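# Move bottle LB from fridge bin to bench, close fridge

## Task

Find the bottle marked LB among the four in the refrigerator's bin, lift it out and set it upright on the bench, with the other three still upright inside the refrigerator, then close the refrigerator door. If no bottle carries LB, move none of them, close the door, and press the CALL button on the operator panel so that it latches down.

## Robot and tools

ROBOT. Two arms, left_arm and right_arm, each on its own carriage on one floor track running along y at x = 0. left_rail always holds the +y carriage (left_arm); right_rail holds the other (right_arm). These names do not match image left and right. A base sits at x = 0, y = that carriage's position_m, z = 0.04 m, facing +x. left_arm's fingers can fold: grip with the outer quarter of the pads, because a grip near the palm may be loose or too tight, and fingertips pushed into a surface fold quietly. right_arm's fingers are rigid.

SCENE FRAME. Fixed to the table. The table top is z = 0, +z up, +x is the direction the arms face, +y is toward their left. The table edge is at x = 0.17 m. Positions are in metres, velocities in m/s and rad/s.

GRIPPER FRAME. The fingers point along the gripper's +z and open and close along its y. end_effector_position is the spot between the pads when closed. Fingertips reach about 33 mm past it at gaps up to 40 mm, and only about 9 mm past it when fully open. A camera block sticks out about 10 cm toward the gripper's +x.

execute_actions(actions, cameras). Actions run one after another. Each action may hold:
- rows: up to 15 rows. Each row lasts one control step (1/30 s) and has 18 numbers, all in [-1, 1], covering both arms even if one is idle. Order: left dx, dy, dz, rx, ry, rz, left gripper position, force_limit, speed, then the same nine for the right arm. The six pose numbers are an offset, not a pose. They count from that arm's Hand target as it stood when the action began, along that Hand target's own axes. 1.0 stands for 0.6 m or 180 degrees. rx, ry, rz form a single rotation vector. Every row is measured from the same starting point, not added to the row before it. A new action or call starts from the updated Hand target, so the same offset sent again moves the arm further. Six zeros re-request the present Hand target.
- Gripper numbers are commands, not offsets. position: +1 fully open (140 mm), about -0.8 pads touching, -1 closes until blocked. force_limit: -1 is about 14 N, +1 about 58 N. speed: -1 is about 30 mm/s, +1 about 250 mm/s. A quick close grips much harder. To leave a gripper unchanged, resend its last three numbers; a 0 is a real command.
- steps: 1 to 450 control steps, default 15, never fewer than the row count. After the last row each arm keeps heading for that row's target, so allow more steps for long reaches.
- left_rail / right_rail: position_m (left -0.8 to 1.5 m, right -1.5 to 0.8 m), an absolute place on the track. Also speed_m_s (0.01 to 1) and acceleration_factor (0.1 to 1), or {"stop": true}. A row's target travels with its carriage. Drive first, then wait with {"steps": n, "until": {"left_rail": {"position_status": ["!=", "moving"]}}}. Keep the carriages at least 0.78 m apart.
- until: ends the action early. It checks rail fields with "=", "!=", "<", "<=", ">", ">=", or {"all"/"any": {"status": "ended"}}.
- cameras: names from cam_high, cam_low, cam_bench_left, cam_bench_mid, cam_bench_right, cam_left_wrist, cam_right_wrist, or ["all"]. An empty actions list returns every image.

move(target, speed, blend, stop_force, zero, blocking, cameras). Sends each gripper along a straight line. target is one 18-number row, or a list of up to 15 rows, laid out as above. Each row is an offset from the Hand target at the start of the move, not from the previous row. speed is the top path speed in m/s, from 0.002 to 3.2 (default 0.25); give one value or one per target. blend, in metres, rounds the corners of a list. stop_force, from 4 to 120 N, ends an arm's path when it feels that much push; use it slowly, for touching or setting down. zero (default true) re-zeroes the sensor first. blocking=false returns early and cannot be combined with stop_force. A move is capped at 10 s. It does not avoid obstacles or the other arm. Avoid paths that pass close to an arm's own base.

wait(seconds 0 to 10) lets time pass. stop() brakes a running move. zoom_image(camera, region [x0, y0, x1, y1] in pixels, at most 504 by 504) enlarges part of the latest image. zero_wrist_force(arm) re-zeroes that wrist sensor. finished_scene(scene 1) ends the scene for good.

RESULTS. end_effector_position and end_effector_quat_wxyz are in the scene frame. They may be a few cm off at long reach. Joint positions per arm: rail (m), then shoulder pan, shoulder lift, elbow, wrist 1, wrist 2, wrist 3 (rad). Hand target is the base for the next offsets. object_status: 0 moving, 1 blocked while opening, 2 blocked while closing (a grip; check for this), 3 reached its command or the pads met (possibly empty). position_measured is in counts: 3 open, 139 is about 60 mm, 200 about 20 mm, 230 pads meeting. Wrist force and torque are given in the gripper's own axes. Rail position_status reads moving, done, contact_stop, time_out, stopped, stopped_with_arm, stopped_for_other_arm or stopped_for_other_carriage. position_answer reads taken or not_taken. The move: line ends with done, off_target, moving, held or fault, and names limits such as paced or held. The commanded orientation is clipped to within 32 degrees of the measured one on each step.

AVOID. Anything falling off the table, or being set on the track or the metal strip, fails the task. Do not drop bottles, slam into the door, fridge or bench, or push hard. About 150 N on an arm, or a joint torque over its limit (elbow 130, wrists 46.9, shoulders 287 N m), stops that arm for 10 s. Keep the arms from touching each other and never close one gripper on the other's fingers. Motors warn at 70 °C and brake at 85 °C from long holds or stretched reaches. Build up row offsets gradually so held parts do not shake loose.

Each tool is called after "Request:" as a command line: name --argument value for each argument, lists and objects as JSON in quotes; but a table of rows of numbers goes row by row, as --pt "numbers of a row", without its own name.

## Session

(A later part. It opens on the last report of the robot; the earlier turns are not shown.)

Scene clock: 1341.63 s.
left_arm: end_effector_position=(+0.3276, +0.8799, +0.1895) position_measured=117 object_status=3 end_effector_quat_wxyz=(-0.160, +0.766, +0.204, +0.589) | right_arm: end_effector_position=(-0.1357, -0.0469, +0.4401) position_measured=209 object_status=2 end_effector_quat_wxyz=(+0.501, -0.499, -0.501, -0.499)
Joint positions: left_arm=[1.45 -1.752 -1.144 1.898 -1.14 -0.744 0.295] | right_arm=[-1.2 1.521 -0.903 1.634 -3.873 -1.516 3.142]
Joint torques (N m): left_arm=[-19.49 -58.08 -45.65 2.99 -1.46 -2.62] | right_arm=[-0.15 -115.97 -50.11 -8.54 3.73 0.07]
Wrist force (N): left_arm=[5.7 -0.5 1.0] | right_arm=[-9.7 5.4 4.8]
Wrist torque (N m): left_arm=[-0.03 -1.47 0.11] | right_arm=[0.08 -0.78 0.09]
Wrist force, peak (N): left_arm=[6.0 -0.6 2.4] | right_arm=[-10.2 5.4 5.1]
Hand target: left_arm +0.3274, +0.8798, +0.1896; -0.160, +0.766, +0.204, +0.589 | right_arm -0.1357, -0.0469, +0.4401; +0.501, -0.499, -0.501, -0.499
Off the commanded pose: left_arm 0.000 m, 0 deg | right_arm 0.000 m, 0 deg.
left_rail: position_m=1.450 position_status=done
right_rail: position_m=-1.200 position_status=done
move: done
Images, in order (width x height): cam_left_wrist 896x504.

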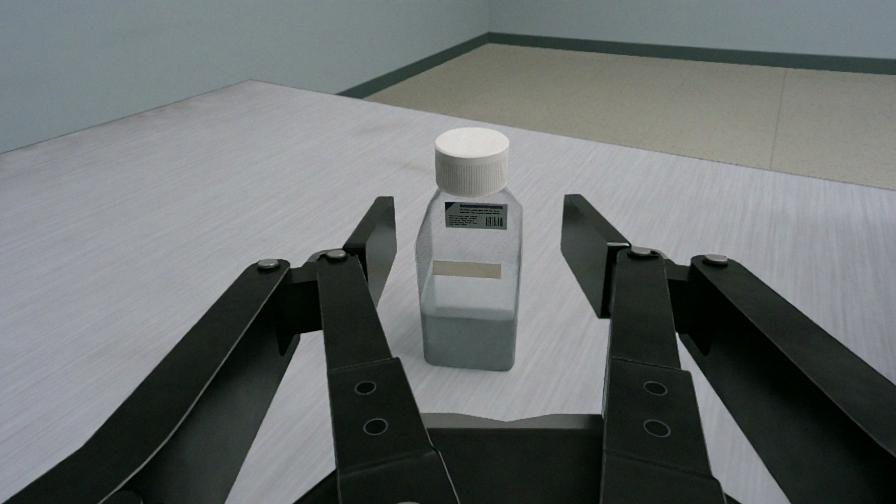

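Request:
execute_actions --actions '[]' --cameras '["cam_bench_left", "cam_bench_mid", "cam_high", "cam_left_wrist"]'

Request:
zoom_image --camera "cam_bench_left" --region '[400, 230, 460, 300]'

Request:
zoom_image --camera "cam_left_wrist" --region '[400, 120, 540, 390]'

Scene clock: 1346.57 s.
left_arm: end_effector_position=(+0.3274, +0.8798, +0.1896) position_measured=117 object_status=3 end_effector_quat_wxyz=(-0.160, +0.766, +0.204, +0.589) | right_arm: end_effector_position=(-0.1357, -0.0469, +0.4401) position_measured=209 object_status=2 end_effector_quat_wxyz=(+0.501, -0.499, -0.501, -0.499)
Joint positions: left_arm=[1.45 -1.752 -1.144 1.897 -1.14 -0.744 0.295] | right_arm=[-1.2 1.521 -0.903 1.634 -3.873 -1.516 3.142]
Joint velocities: within noise
Joint torques (N m): left_arm=[-17.21 -58.02 -45.29 3.15 -1.81 -2.88] | right_arm=[-1.69 -109.8 -50.7 -8.38 3.44 -0.4]
Motor temperatures (°C): left_arm=[30 32 41 38 28 29] | right_arm=[30 31 34 32 35 31]
Wrist force (N): left_arm=[5.2 -0.8 0.9] | right_arm=[-10.0 5.2 5.1]
Wrist torque (N m): left_arm=[-0.09 -1.36 0.10] | right_arm=[0.04 -0.72 0.09]
Wrist force, peak (N): left_arm=[6.2 -0.6 1.1] | right_arm=[-10.3 5.4 5.5]
Hand target: left_arm +0.3274, +0.8798, +0.1896; -0.160, +0.766, +0.204, +0.589 | right_arm -0.1357, -0.0469, +0.4401; +0.501, -0.499, -0.501, -0.499
Tool commands: left_gripper/position=+0.1 left_gripper/force_limit=+0.0 left_gripper/speed=-0.5 right_gripper/position=-1.0 right_gripper/force_limit=-0.5 right_gripper/speed=-0.8
Off the commanded pose: left_arm 0.000 m, 0 deg | right_arm 0.000 m, 0 deg.
left_rail: position_m=1.450 position_status=done
right_rail: position_m=-1.200 position_status=done
Images, in order (width x height): cam_high 896x504, cam_bench_left 896x504, cam_bench_mid 896x504, cam_left_wrist 896x504.

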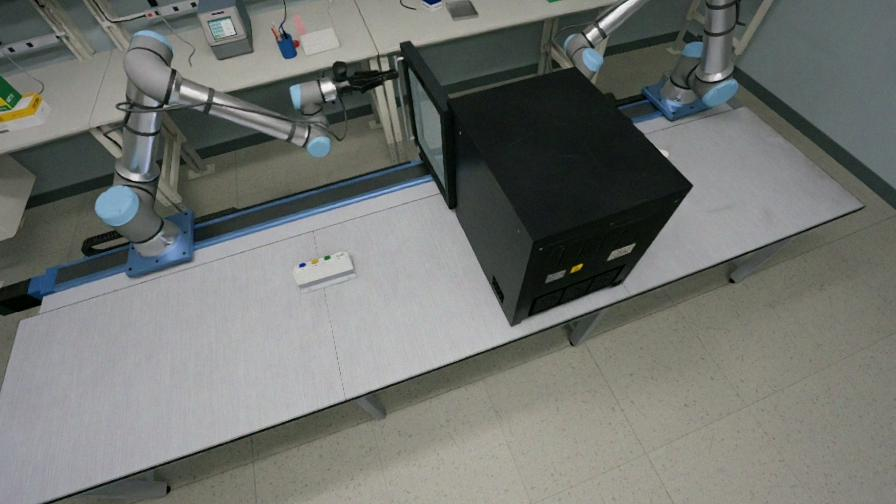

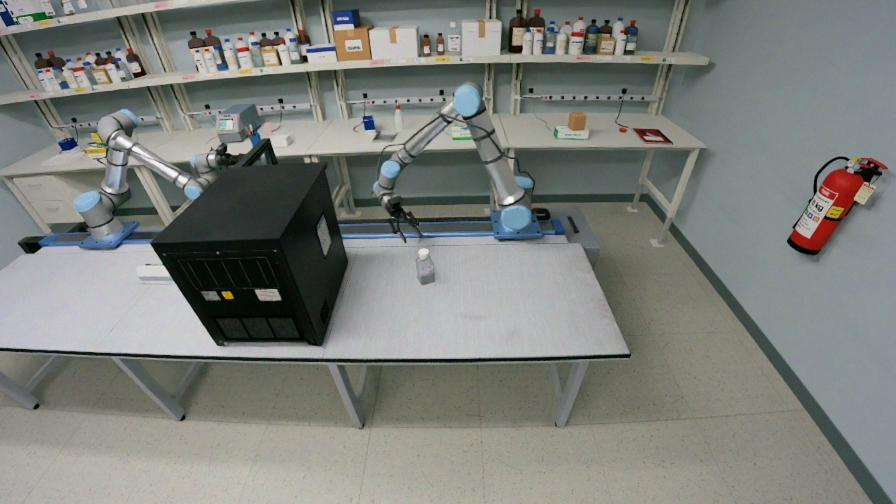

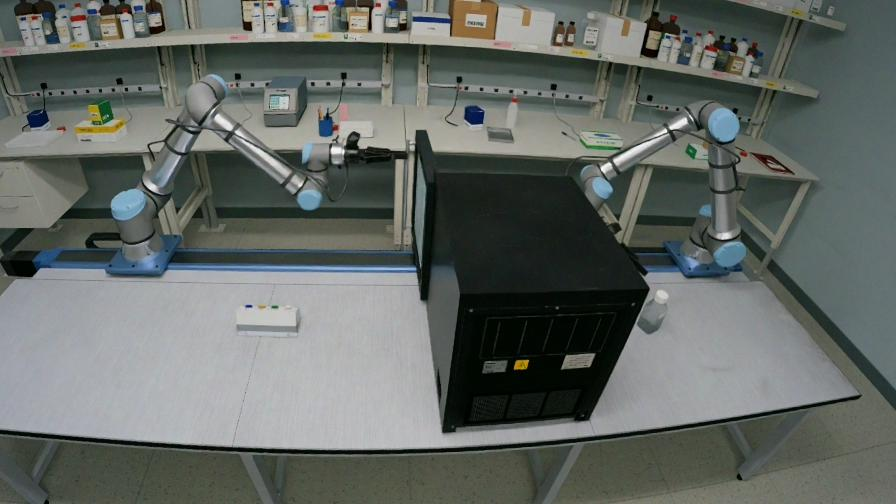

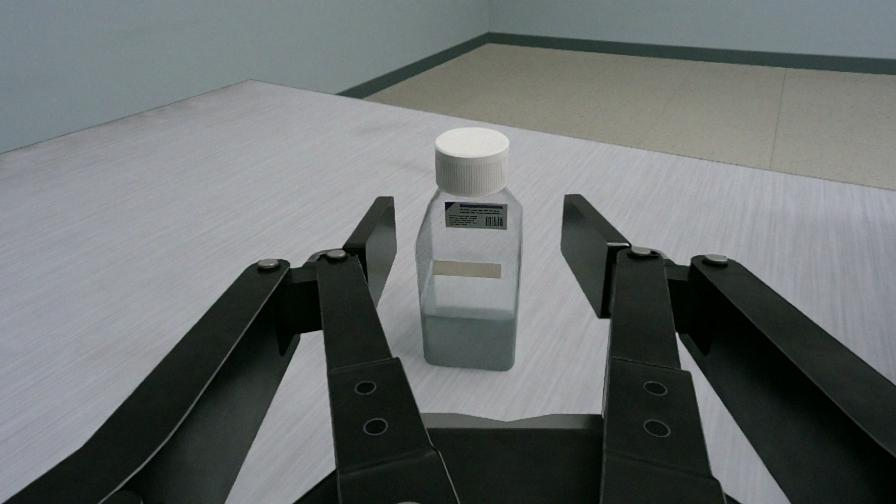

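Scaled by 7.200 from the camera's 896x504 image, which has a finer 1280x720 frame.

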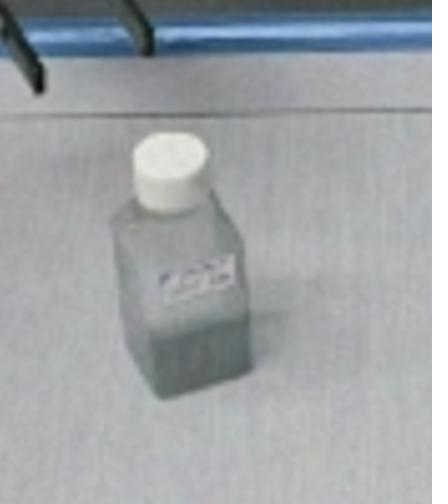

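Scaled by 1.867 from the camera's 896x504 image, which has a finer 1280x720 frame.

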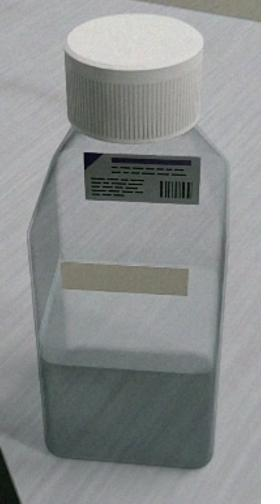

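Request:
move --target '[0.0363, -0.3142, -0.5732, -0.106, -0.0275, 0.0334, 0.0, -1, 0, 0, 0, 0, 0, 0, 0, -1, -0.5, -0.8]' --speed 0.35

Request:
execute_actions --actions '[{"left_rail": {"position_m": 0.8, "acceleration_factor": 1}, "steps": 120, "until": {"left_rail": {"position_status": ["!=", "moving"]}}}]'

Request:
zero_wrist_force --arm "left_arm"

Scene clock: 1369.03 s.
left_arm: end_effector_position=(-0.0495, +0.8790, +0.2992) position_measured=129 object_status=3 end_effector_quat_wxyz=(-0.052, +0.816, +0.070, +0.572) | right_arm: end_effector_position=(-0.1357, -0.0469, +0.4401) position_measured=209 object_status=2 end_effector_quat_wxyz=(+0.501, -0.499, -0.501, -0.499)
Joint positions: left_arm=[1.45 -2.34 -1.304 1.83 -0.946 -0.988 0.246] | right_arm=[-1.2 1.521 -0.903 1.634 -3.873 -1.516 3.142]
Joint torques (N m): left_arm=[-15.53 -52.16 -49.91 2.78 -2.05 -3.11] | right_arm=[0.03 -111.4 -50.09 -8.53 3.14 -0.61]
Wrist force (N): left_arm=[5.7 -0.1 0.9] | right_arm=[-9.7 5.3 5.5]
Wrist torque (N m): left_arm=[0.05 -1.44 0.09] | right_arm=[0.08 -0.78 0.08]
Wrist force, peak (N): left_arm=[5.6 1.1 3.7] | right_arm=[-10.2 5.4 5.3]
Hand target: left_arm -0.0497, +0.8790, +0.2992; -0.052, +0.816, +0.070, +0.572 | right_arm -0.1357, -0.0469, +0.4401; +0.501, -0.499, -0.501, -0.499
Off the commanded pose: left_arm 0.000 m, 0 deg | right_arm 0.000 m, 0 deg.
left_rail: position_m=1.450 position_status=done
right_rail: position_m=-1.200 position_status=done
move: done

Scene clock: 1370.97 s.
left_arm: end_effector_position=(-0.0498, +0.2290, +0.2992) position_measured=129 object_status=3 end_effector_quat_wxyz=(-0.052, +0.816, +0.070, +0.572) | right_arm: end_effector_position=(-0.1357, -0.0469, +0.4401) position_measured=209 object_status=2 end_effector_quat_wxyz=(+0.501, -0.499, -0.501, -0.499)
Joint positions: left_arm=[0.8 -2.34 -1.304 1.83 -0.946 -0.989 0.246] | right_arm=[-1.2 1.521 -0.903 1.634 -3.873 -1.516 3.142]
Joint torques (N m): left_arm=[-11.93 -81.19 -35.62 1.91 0.89 -3.24] | right_arm=[-0.12 -110.08 -50.56 -8.32 3.24 -0.54]
Wrist force (N): left_arm=[5.3 0.3 1.0] | right_arm=[-9.9 5.3 5.0]
Wrist torque (N m): left_arm=[0.14 -1.35 0.09] | right_arm=[0.05 -0.74 0.08]
Wrist force, peak (N): left_arm=[5.9 -2.5 1.4] | right_arm=[-10.1 5.2 5.4]
Hand target: left_arm -0.0497, +0.2290, +0.2992; -0.052, +0.816, +0.070, +0.572 | right_arm -0.1357, -0.0469, +0.4401; +0.501, -0.499, -0.501, -0.499
Tool commands: left_gripper/position=+0.0 left_gripper/force_limit=-1.0 left_gripper/speed=+0.0 right_gripper/position=-1.0 right_gripper/force_limit=-0.5 right_gripper/speed=-0.8
Off the commanded pose: left_arm 0.000 m, 0 deg | right_arm 0.000 m, 0 deg.
left_rail: position_m=0.800 position_status=done
right_rail: position_m=-1.200 position_status=done

Wrist force sensor zeroed.

Request:
execute_actions --actions '[]' --cameras '["all"]'

Scene clock: 1391.13 s.
left_arm: end_effector_position=(-0.0497, +0.2290, +0.2992) position_measured=129 object_status=3 end_effector_quat_wxyz=(-0.052, +0.816, +0.070, +0.572) | right_arm: end_effector_position=(-0.1357, -0.0469, +0.4401) position_measured=209 object_status=2 end_effector_quat_wxyz=(+0.501, -0.499, -0.501, -0.499)
Joint positions: left_arm=[0.8 -2.34 -1.304 1.83 -0.946 -0.989 0.246] | right_arm=[-1.2 1.521 -0.903 1.634 -3.873 -1.516 3.142]
Joint velocities: within noise
Joint torques (N m): left_arm=[8.65 -85.53 -35.78 -0.47 2.06 -2.85] | right_arm=[0.56 -109.48 -51.46 -8.17 3.82 -0.86]
Motor temperatures (°C): left_arm=[30 32 41 38 28 29] | right_arm=[30 31 34 32 35 31]
Wrist force (N, zeroed by zero_wrist_force on left_arm): left_arm=[0.6 -0.3 -0.3] | right_arm=[-9.8 5.4 5.2]
Wrist torque (N m, zeroed by zero_wrist_force on left_arm): left_arm=[-0.07 -0.12 0.00] | right_arm=[0.10 -0.77 0.09]
Wrist force, peak (N, zeroed by zero_wrist_force on left_arm): left_arm=[0.5 -0.8 -0.5] | right_arm=[-10.1 5.4 5.3]
Hand target: left_arm -0.0497, +0.2290, +0.2992; -0.052, +0.816, +0.070, +0.572 | right_arm -0.1357, -0.0469, +0.4401; +0.501, -0.499, -0.501, -0.499
Tool commands: left_gripper/position=+0.0 left_gripper/force_limit=-1.0 left_gripper/speed=+0.0 right_gripper/position=-1.0 right_gripper/force_limit=-0.5 right_gripper/speed=-0.8
Off the commanded pose: left_arm 0.000 m, 0 deg | right_arm 0.000 m, 0 deg.
left_rail: position_m=0.800 position_status=done
right_rail: position_m=-1.200 position_status=done

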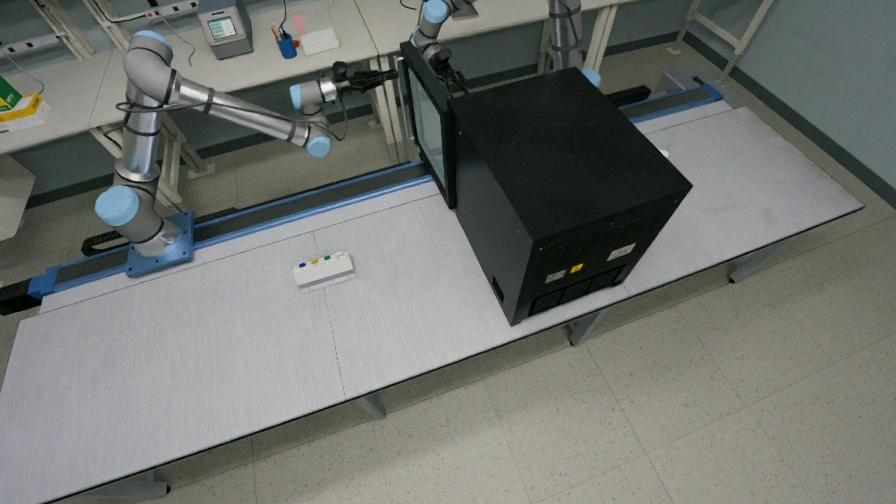

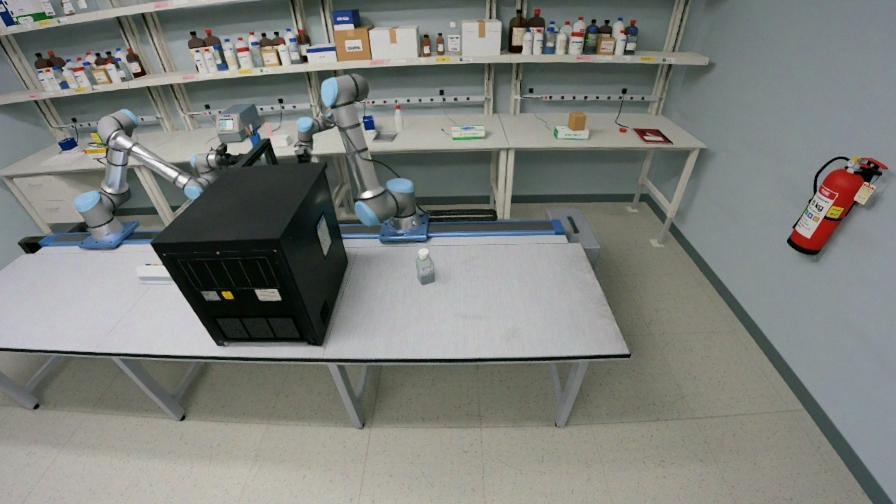

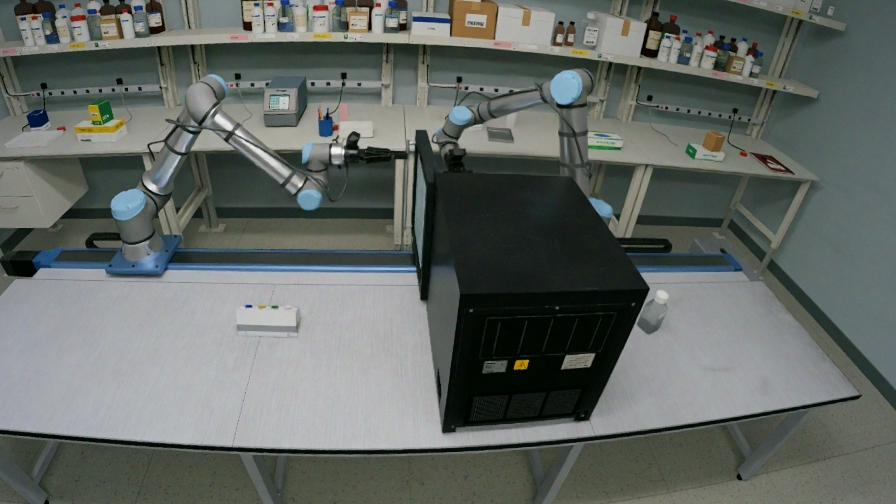

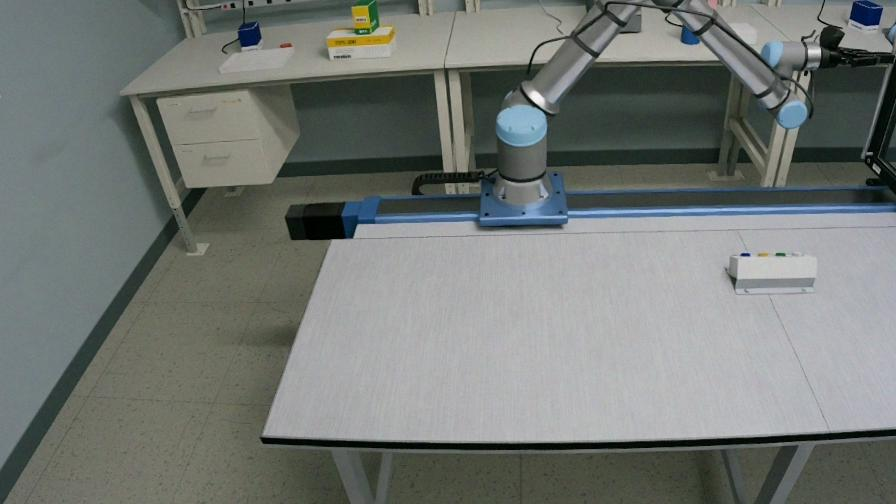

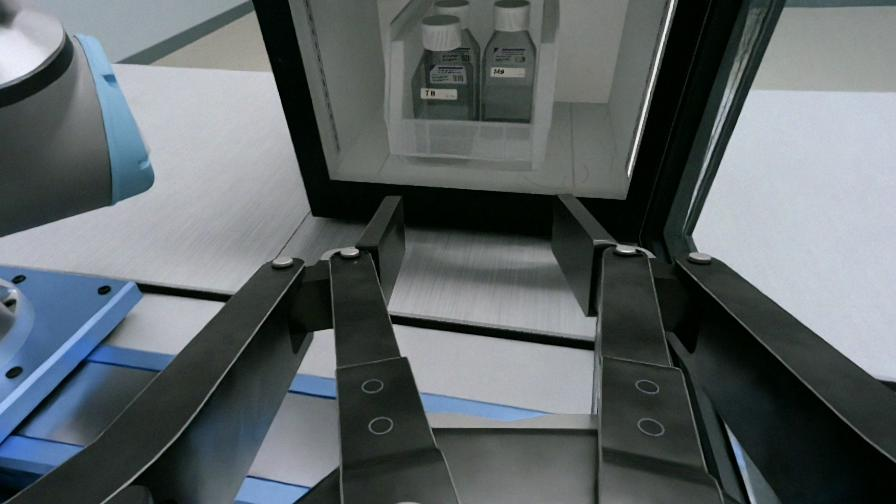

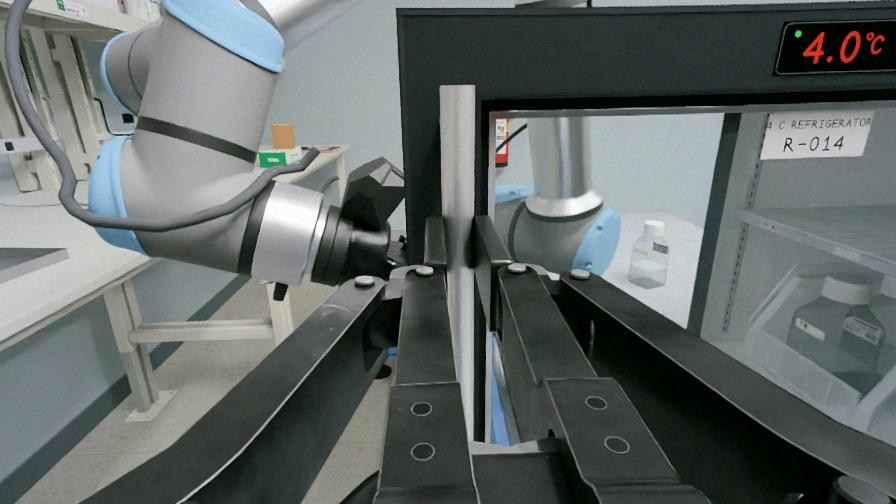

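Request:
move --target '[0.1818, -0.0524, 0.5792, 0, 0, 0, 0.0, -1, 0, 0, 0, 0, 0, 0, 0, -1, -0.5, -0.8]' --speed 0.2 --cameras '["cam_left_wrist"]'

Scene clock: 1407.77 s.
left_arm: end_effector_position=(+0.3030, +0.3235, +0.2838) position_measured=129 object_status=3 end_effector_quat_wxyz=(-0.052, +0.816, +0.070, +0.572) | right_arm: end_effector_position=(-0.1357, -0.0469, +0.4401) position_measured=209 object_status=2 end_effector_quat_wxyz=(+0.501, -0.499, -0.501, -0.499)
Joint positions: left_arm=[0.8 -1.927 -1.617 2.244 -1.246 -0.627 0.529] | right_arm=[-1.2 1.521 -0.903 1.634 -3.873 -1.516 3.142]
Joint torques (N m): left_arm=[16.73 -52.65 -34.39 -2.9 4.65 2.88] | right_arm=[-1.34 -107.93 -51.77 -8.58 4.03 -1.34]
Wrist force (N, zeroed by zero_wrist_force on left_arm): left_arm=[0.7 -0.6 0.0] | right_arm=[-9.7 5.0 5.0]
Wrist torque (N m, zeroed by zero_wrist_force on left_arm): left_arm=[-0.16 -0.12 -0.34] | right_arm=[0.01 -0.78 0.09]
Wrist force, peak (N, zeroed by zero_wrist_force on left_arm): left_arm=[1.2 -0.9 1.8] | right_arm=[-10.3 5.5 5.3]
Hand target: left_arm +0.3031, +0.3235, +0.2837; -0.052, +0.816, +0.070, +0.572 | right_arm -0.1357, -0.0469, +0.4401; +0.501, -0.499, -0.501, -0.499
Off the commanded pose: left_arm 0.000 m, 0 deg | right_arm 0.000 m, 0 deg.
left_rail: position_m=0.800 position_status=done
right_rail: position_m=-1.200 position_status=done
move: done
Images, in order (width x height): cam_left_wrist 896x504.

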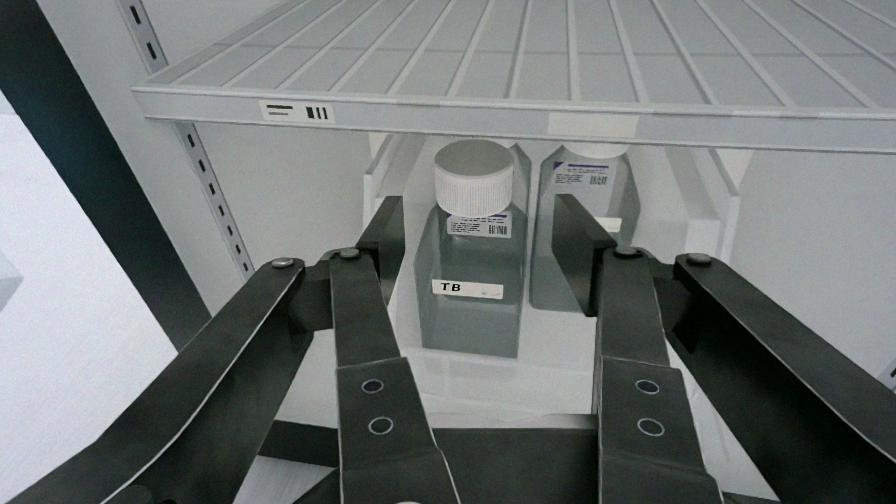

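Request:
zoom_image --camera "cam_left_wrist" --region '[340, 100, 640, 380]'

Scaled by 1.680 from the camera's 896x504 image, which has a finer 1280x720 frame.

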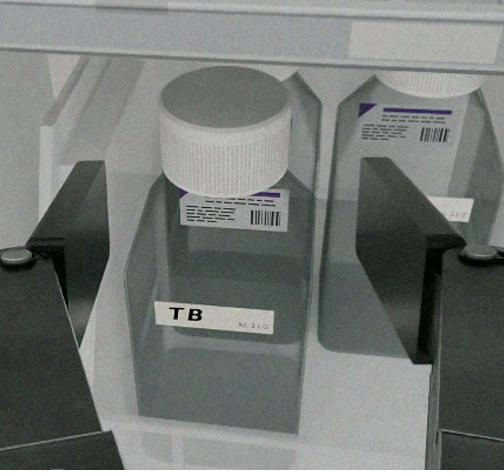

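Request:
move --target '[0, 0, 0.1583, 0, 0, 0, 0.0, -1, 0, 0, 0, 0, 0, 0, 0, -1, -0.5, -0.8]' --speed 0.08 --stop_force 8 --cameras '["cam_left_wrist"]'

Scene clock: 1440.77 s.
left_arm: end_effector_position=(+0.3910, +0.3392, +0.2514) position_measured=129 object_status=3 end_effector_quat_wxyz=(-0.052, +0.816, +0.070, +0.572) | right_arm: end_effector_position=(-0.1357, -0.0469, +0.4401) position_measured=209 object_status=2 end_effector_quat_wxyz=(+0.501, -0.499, -0.501, -0.499)
Joint positions: left_arm=[0.8 -1.765 -1.6 2.329 -1.514 -0.503 0.724] | right_arm=[-1.2 1.521 -0.903 1.634 -3.873 -1.516 3.142]
Joint torques (N m): left_arm=[18.64 -21.19 -32.4 -4.59 4.15 2.26] | right_arm=[0.69 -104.45 -51.14 -8.55 4.29 -1.36]
Wrist force (N, zeroed by zero_wrist_force on left_arm): left_arm=[0.5 -0.8 0.0] | right_arm=[-9.8 4.9 5.1]
Wrist torque (N m, zeroed by zero_wrist_force on left_arm): left_arm=[-0.19 -0.14 -0.31] | right_arm=[-0.03 -0.77 0.09]
Wrist force, peak (N, zeroed by zero_wrist_force on left_arm): left_arm=[0.8 -0.9 0.7] | right_arm=[-10.1 5.4 5.4]
Hand target: left_arm +0.3910, +0.3392, +0.2514; -0.052, +0.816, +0.070, +0.572 | right_arm -0.1357, -0.0469, +0.4401; +0.501, -0.499, -0.501, -0.499
Off the commanded pose: left_arm 0.000 m, 0 deg | right_arm 0.000 m, 0 deg.
left_rail: position_m=0.800 position_status=done
right_rail: position_m=-1.200 position_status=done
move: done
Images, in order (width x height): cam_left_wrist 896x504.

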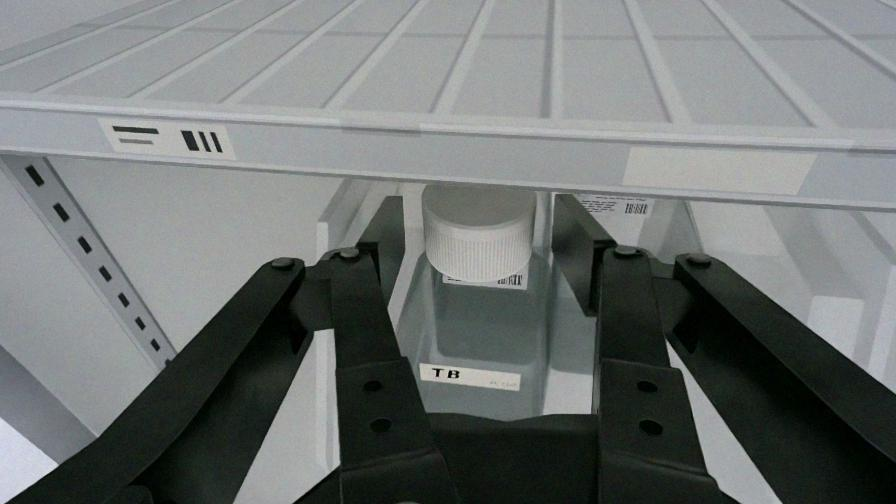

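Request:
execute_actions --actions '[{"rows": [[0,0,0,0,0,0,-1,1,-1,0,0,0,0,0,0,-1,-0.5,-0.8]], "steps": 60}]' --cameras '["cam_left_wrist"]'

Scene clock: 1445.20 s.
left_arm: end_effector_position=(+0.3910, +0.3392, +0.2514) position_measured=162 object_status=2 end_effector_quat_wxyz=(-0.052, +0.816, +0.070, +0.572) | right_arm: end_effector_position=(-0.1357, -0.0469, +0.4401) position_measured=209 object_status=2 end_effector_quat_wxyz=(+0.501, -0.499, -0.501, -0.499)
Joint positions: left_arm=[0.8 -1.765 -1.6 2.329 -1.514 -0.503 0.724] | right_arm=[-1.2 1.521 -0.903 1.634 -3.873 -1.516 3.142]
Joint torques (N m): left_arm=[17.67 -21.24 -33.95 -2.9 -1.21 2.14] | right_arm=[-1.65 -106.24 -51.01 -8.83 3.84 -1.3]
Wrist force (N, zeroed by zero_wrist_force on left_arm): left_arm=[7.0 0.1 -4.9] | right_arm=[-10.4 5.6 5.5]
Wrist torque (N m, zeroed by zero_wrist_force on left_arm): left_arm=[-0.25 -0.06 -0.65] | right_arm=[0.05 -0.81 0.08]
Wrist force, peak (N, zeroed by zero_wrist_force on left_arm): left_arm=[7.4 -0.3 -5.2] | right_arm=[-10.8 5.8 5.5]
Hand target: left_arm +0.3910, +0.3392, +0.2514; -0.052, +0.816, +0.070, +0.572 | right_arm -0.1357, -0.0469, +0.4401; +0.501, -0.499, -0.501, -0.499
Off the commanded pose: left_arm 0.000 m, 0 deg | right_arm 0.000 m, 0 deg.
left_rail: position_m=0.800 position_status=done
right_rail: position_m=-1.200 position_status=done
Images, in order (width x height): cam_left_wrist 896x504.

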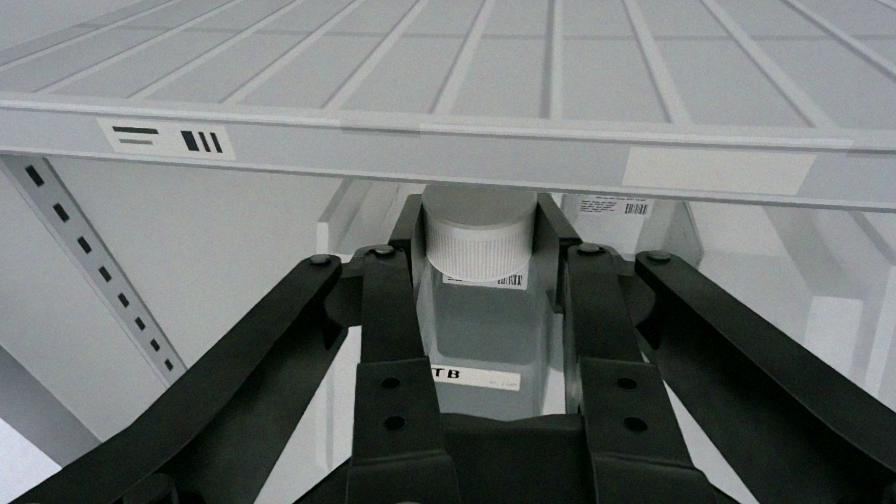

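Request:
move --target '[0.0258, -0.0029, -0.0248, 0, 0, 0, -1, 1, -1, 0, 0, 0, 0, 0, 0, -1, -0.5, -0.8]' --speed 0.05 --cameras '["cam_left_wrist"]'

Scene clock: 1456.87 s.
left_arm: end_effector_position=(+0.3822, +0.3393, +0.2710) position_measured=162 object_status=2 end_effector_quat_wxyz=(-0.052, +0.816, +0.070, +0.572) | right_arm: end_effector_position=(-0.1357, -0.0469, +0.4401) position_measured=209 object_status=2 end_effector_quat_wxyz=(+0.501, -0.499, -0.501, -0.499)
Joint positions: left_arm=[0.8 -1.783 -1.63 2.308 -1.441 -0.515 0.699] | right_arm=[-1.2 1.521 -0.903 1.634 -3.873 -1.516 3.142]
Joint torques (N m): left_arm=[-18.46 -55.46 -50.43 0.68 -0.66 -3.6] | right_arm=[-1.31 -103.11 -50.68 -8.55 4.16 -1.99]
Wrist force (N, zeroed by zero_wrist_force on left_arm): left_arm=[-2.6 -0.5 1.2] | right_arm=[-10.0 5.2 5.2]
Wrist torque (N m, zeroed by zero_wrist_force on left_arm): left_arm=[-0.14 -0.27 0.01] | right_arm=[0.02 -0.76 0.08]
Wrist force, peak (N, zeroed by zero_wrist_force on left_arm): left_arm=[7.4 -0.6 -5.3] | right_arm=[-11.0 5.7 5.5]
Hand target: left_arm +0.3821, +0.3393, +0.2711; -0.052, +0.816, +0.070, +0.572 | right_arm -0.1357, -0.0469, +0.4401; +0.501, -0.499, -0.501, -0.499
Off the commanded pose: left_arm 0.000 m, 0 deg | right_arm 0.000 m, 0 deg.
left_rail: position_m=0.800 position_status=done
right_rail: position_m=-1.200 position_status=done
move: done
Images, in order (width x height): cam_left_wrist 896x504.

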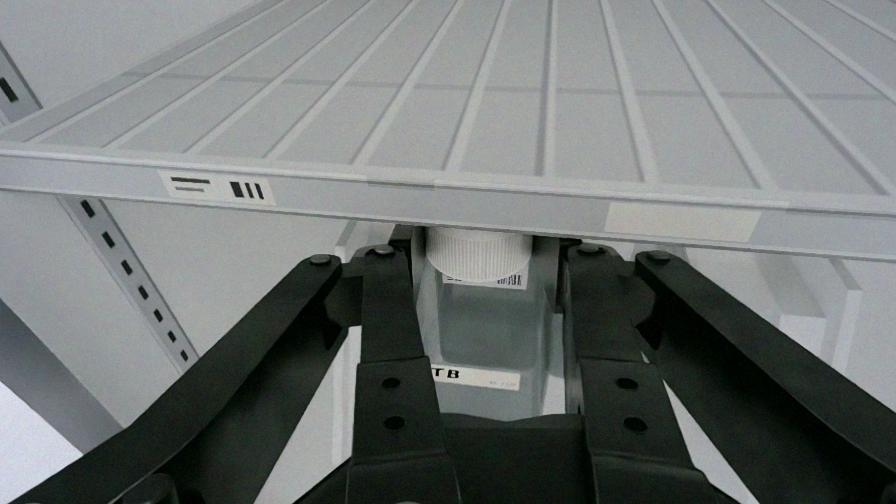

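Request:
move --target '[-0.0078, 0.1297, -0.0215, 0, 0, 0, -1, 1, -1, 0, 0, 0, 0, 0, 0, -1, -0.5, -0.8]' --speed 0.06 --cameras '["cam_left_wrist"]'

Request:
move --target '[-0.0320, 0, 0.0114, 0, 0, 0, -1, 1, -1, 0, 0, 0, 0, 0, 0, -1, -0.5, -0.8]' --speed 0.02 --stop_force 5 --cameras '["cam_left_wrist"]'

Scene clock: 1464.53 s.
left_arm: end_effector_position=(+0.3822, +0.2604, +0.2706) position_measured=162 object_status=2 end_effector_quat_wxyz=(-0.052, +0.816, +0.070, +0.572) | right_arm: end_effector_position=(-0.1357, -0.0469, +0.4401) position_measured=209 object_status=2 end_effector_quat_wxyz=(+0.501, -0.499, -0.501, -0.499)
Joint positions: left_arm=[0.8 -1.754 -1.497 2.182 -1.484 -0.495 0.741] | right_arm=[-1.2 1.521 -0.903 1.634 -3.873 -1.516 3.142]
Joint torques (N m): left_arm=[16.17 -39.52 -51.32 -4.43 5.42 2.52] | right_arm=[-2.47 -102.25 -52.27 -8.51 4.74 -1.52]
Wrist force (N, zeroed by zero_wrist_force on left_arm): left_arm=[-3.5 -0.2 1.1] | right_arm=[-10.0 5.4 5.3]
Wrist torque (N m, zeroed by zero_wrist_force on left_arm): left_arm=[-0.09 -0.09 -0.32] | right_arm=[0.06 -0.75 0.08]
Wrist force, peak (N, zeroed by zero_wrist_force on left_arm): left_arm=[-3.5 -0.2 1.1] | right_arm=[-10.4 5.5 5.5]
Hand target: left_arm +0.3822, +0.2602, +0.2706; -0.052, +0.816, +0.070, +0.572 | right_arm -0.1357, -0.0469, +0.4401; +0.501, -0.499, -0.501, -0.499
Off the commanded pose: left_arm 0.000 m, 0 deg | right_arm 0.000 m, 0 deg.
left_rail: position_m=0.800 position_status=done
right_rail: position_m=-1.200 position_status=done
move: done
Images, in order (width x height): cam_left_wrist 896x504.

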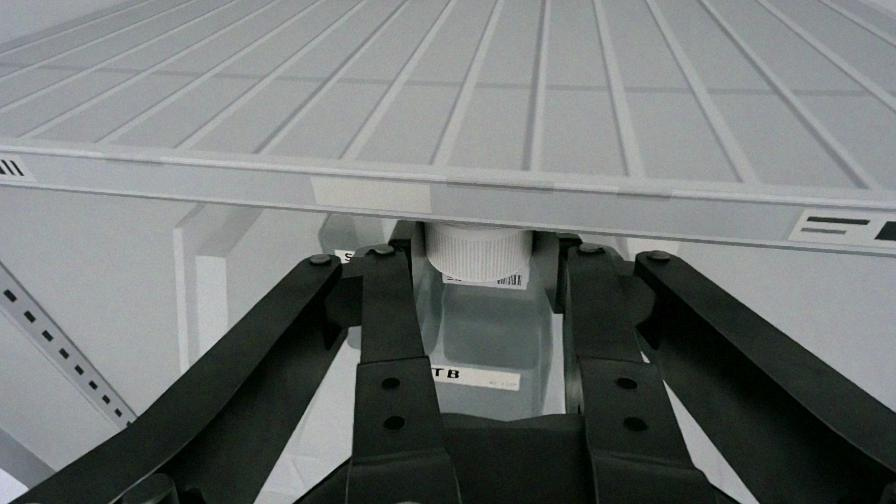

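Scene clock: 1466.63 s.
left_arm: end_effector_position=(+0.3821, +0.2604, +0.2530) position_measured=162 object_status=2 end_effector_quat_wxyz=(-0.052, +0.816, +0.070, +0.572) | right_arm: end_effector_position=(-0.1357, -0.0469, +0.4401) position_measured=209 object_status=2 end_effector_quat_wxyz=(+0.501, -0.499, -0.501, -0.499)
Joint positions: left_arm=[0.8 -1.754 -1.474 2.196 -1.521 -0.495 0.74] | right_arm=[-1.2 1.521 -0.903 1.634 -3.873 -1.516 3.142]
Joint torques (N m): left_arm=[-5.98 -67 -48.32 0.06 -0.5 -0.96] | right_arm=[-0.31 -101.76 -51.54 -8.71 4.71 -1.84]
Wrist force (N, zeroed by zero_wrist_force on left_arm): left_arm=[-0.6 -3.1 2.5] | right_arm=[-10.0 5.4 5.1]
Wrist torque (N m, zeroed by zero_wrist_force on left_arm): left_arm=[-0.88 0.54 -0.26] | right_arm=[0.02 -0.75 0.08]
Wrist force, peak (N, zeroed by zero_wrist_force on left_arm): left_arm=[26.8 -3.5 -2.5] | right_arm=[-12.1 5.2 5.2]
Hand target: left_arm +0.3821, +0.2604, +0.2531; -0.052, +0.816, +0.070, +0.572 (not the last commanded pose) | right_arm -0.1357, -0.0469, +0.4401; +0.501, -0.499, -0.501, -0.499
Off the commanded pose: left_arm 0.003 m, 0 deg | right_arm 0.000 m, 0 deg.
left_rail: position_m=0.800 position_status=done
right_rail: position_m=-1.200 position_status=done
move: contact (left_arm)
Images, in order (width x height): cam_left_wrist 896x504.

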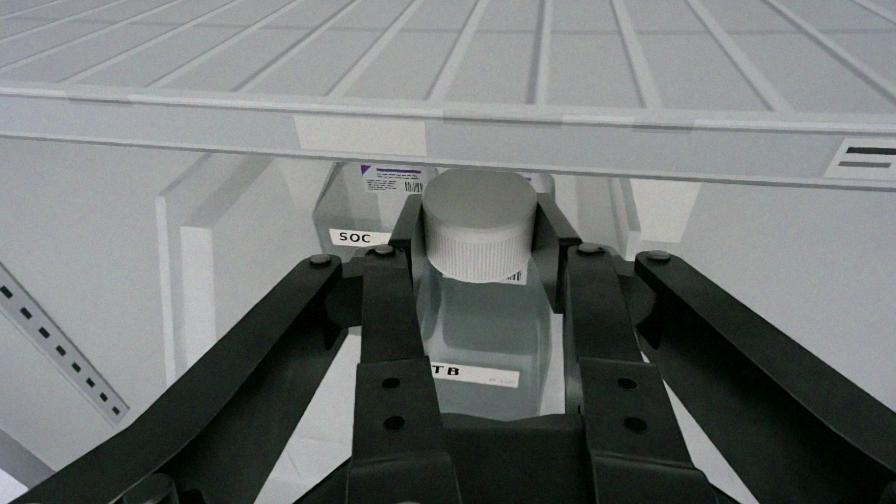

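Request:
zoom_image --camera "cam_left_wrist" --region '[290, 140, 570, 420]'

Request:
move --target '[-0.0027, 0, 0.0010, 0, 0, 0, -1, 1, -1, 0, 0, 0, 0, 0, 0, -1, -0.5, -0.8]' --speed 0.01 --stop_force 8

Scaled by 1.800 from the camera's 896x504 image, which has a finer 1280x720 frame.

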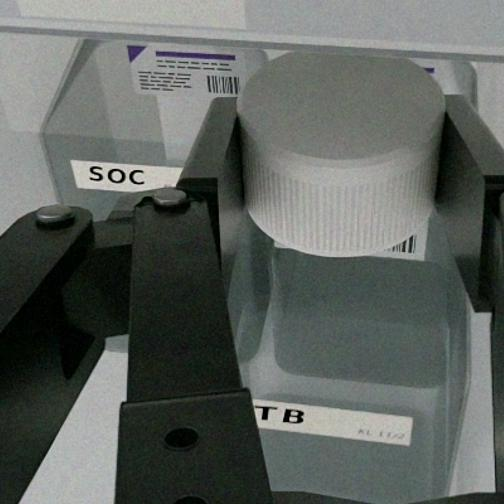

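Scene clock: 1476.97 s.
left_arm: end_effector_position=(+0.3821, +0.2603, +0.2528) position_measured=162 object_status=2 end_effector_quat_wxyz=(-0.052, +0.816, +0.070, +0.572) | right_arm: end_effector_position=(-0.1357, -0.0469, +0.4401) position_measured=209 object_status=2 end_effector_quat_wxyz=(+0.501, -0.499, -0.501, -0.499)
Joint positions: left_arm=[0.8 -1.754 -1.473 2.196 -1.522 -0.495 0.74] | right_arm=[-1.2 1.521 -0.903 1.634 -3.873 -1.516 3.142]
Joint torques (N m): left_arm=[9.51 -64.72 -45.59 -0.44 -1.92 0.54] | right_arm=[-1.1 -99.51 -50.66 -8.7 4.13 -1.66]
Wrist force (N, zeroed by zero_wrist_force on left_arm): left_arm=[8.4 -4.9 0.9] | right_arm=[-11.1 5.3 5.1]
Wrist torque (N m, zeroed by zero_wrist_force on left_arm): left_arm=[-0.76 0.77 -0.05] | right_arm=[0.03 -0.75 0.08]
Wrist force, peak (N, zeroed by zero_wrist_force on left_arm): left_arm=[11.7 -5.3 0.4] | right_arm=[-11.6 5.3 5.0]
Hand target: left_arm +0.3821, +0.2603, +0.2528; -0.052, +0.816, +0.070, +0.572 (not the last commanded pose) | right_arm -0.1357, -0.0469, +0.4401; +0.501, -0.499, -0.501, -0.499
Off the commanded pose: left_arm 0.001 m, 0 deg | right_arm 0.000 m, 0 deg.
left_rail: position_m=0.800 position_status=done
right_rail: position_m=-1.200 position_status=done
move: contact (left_arm)

Request:
execute_actions --actions '[{"rows": [[0,0,0,0,0,0,0.0,-1,-1,0,0,0,0,0,0,-1,-0.5,-0.8]], "steps": 40}]' --cameras '["cam_left_wrist", "cam_right_wrist", "cam_bench_left", "cam_bench_mid"]'

Scene clock: 1484.37 s.
left_arm: end_effector_position=(+0.3821, +0.2603, +0.2528) position_measured=129 object_status=3 end_effector_quat_wxyz=(-0.052, +0.816, +0.070, +0.572) | right_arm: end_effector_position=(-0.1357, -0.0469, +0.4401) position_measured=209 object_status=2 end_effector_quat_wxyz=(+0.501, -0.499, -0.501, -0.499)
Joint positions: left_arm=[0.8 -1.754 -1.473 2.196 -1.522 -0.495 0.74] | right_arm=[-1.2 1.521 -0.903 1.634 -3.873 -1.516 3.142]
Joint torques (N m): left_arm=[-13.01 -61.26 -44.88 -0.34 4.56 0.42] | right_arm=[-0.66 -102.05 -50.84 -8.31 4.46 -2.05]
Wrist force (N, zeroed by zero_wrist_force on left_arm): left_arm=[-0.1 -5.8 2.0] | right_arm=[-10.8 5.6 5.0]
Wrist torque (N m, zeroed by zero_wrist_force on left_arm): left_arm=[-0.54 0.09 -0.19] | right_arm=[0.06 -0.76 0.08]
Wrist force, peak (N, zeroed by zero_wrist_force on left_arm): left_arm=[8.7 -5.1 0.5] | right_arm=[-11.2 5.7 5.3]
Hand target: left_arm +0.3821, +0.2603, +0.2528; -0.052, +0.816, +0.070, +0.572 | right_arm -0.1357, -0.0469, +0.4401; +0.501, -0.499, -0.501, -0.499
Off the commanded pose: left_arm 0.000 m, 0 deg | right_arm 0.000 m, 0 deg.
left_rail: position_m=0.800 position_status=done
right_rail: position_m=-1.200 position_status=done
Images, in order (width x height): cam_bench_left 896x504, cam_bench_mid 896x504, cam_left_wrist 896x504, cam_right_wrist 896x504.

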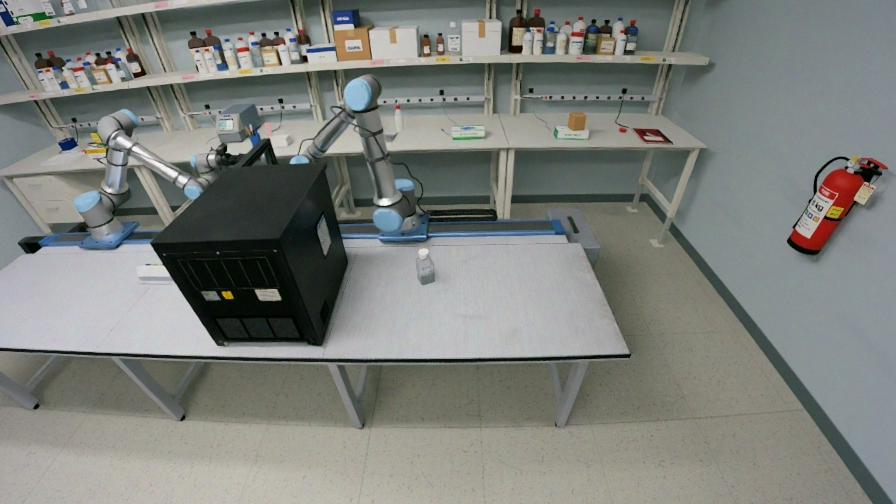

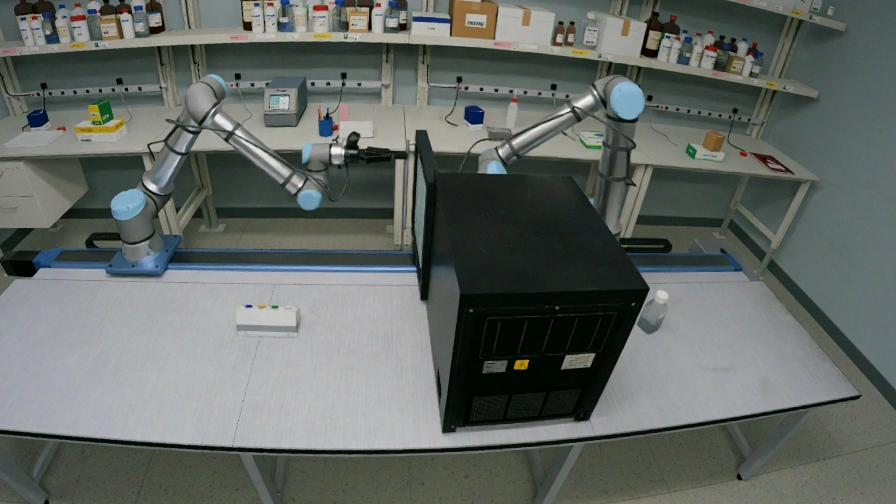

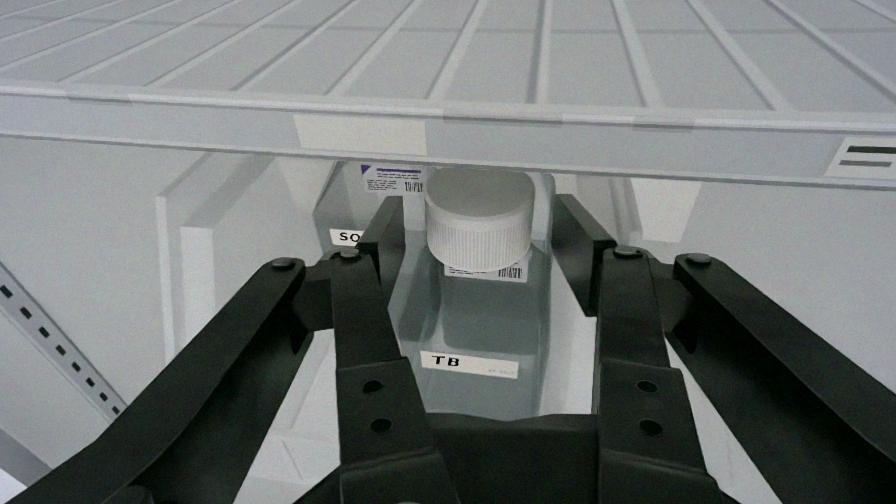

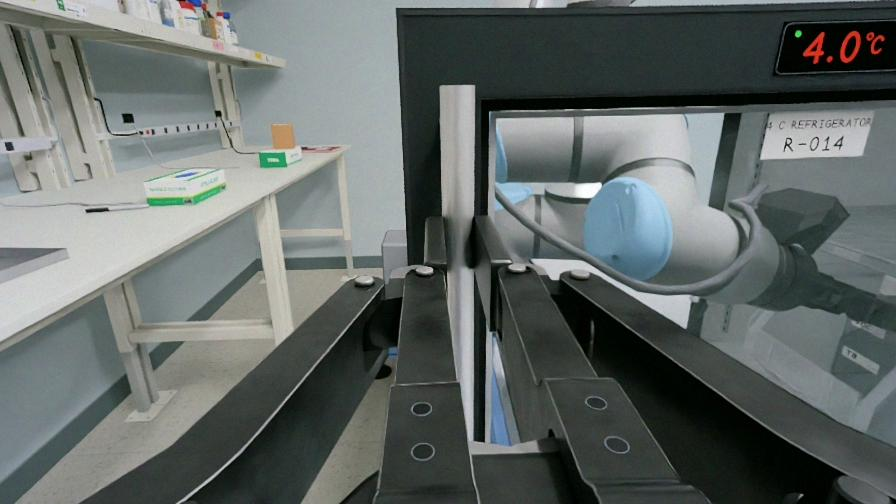

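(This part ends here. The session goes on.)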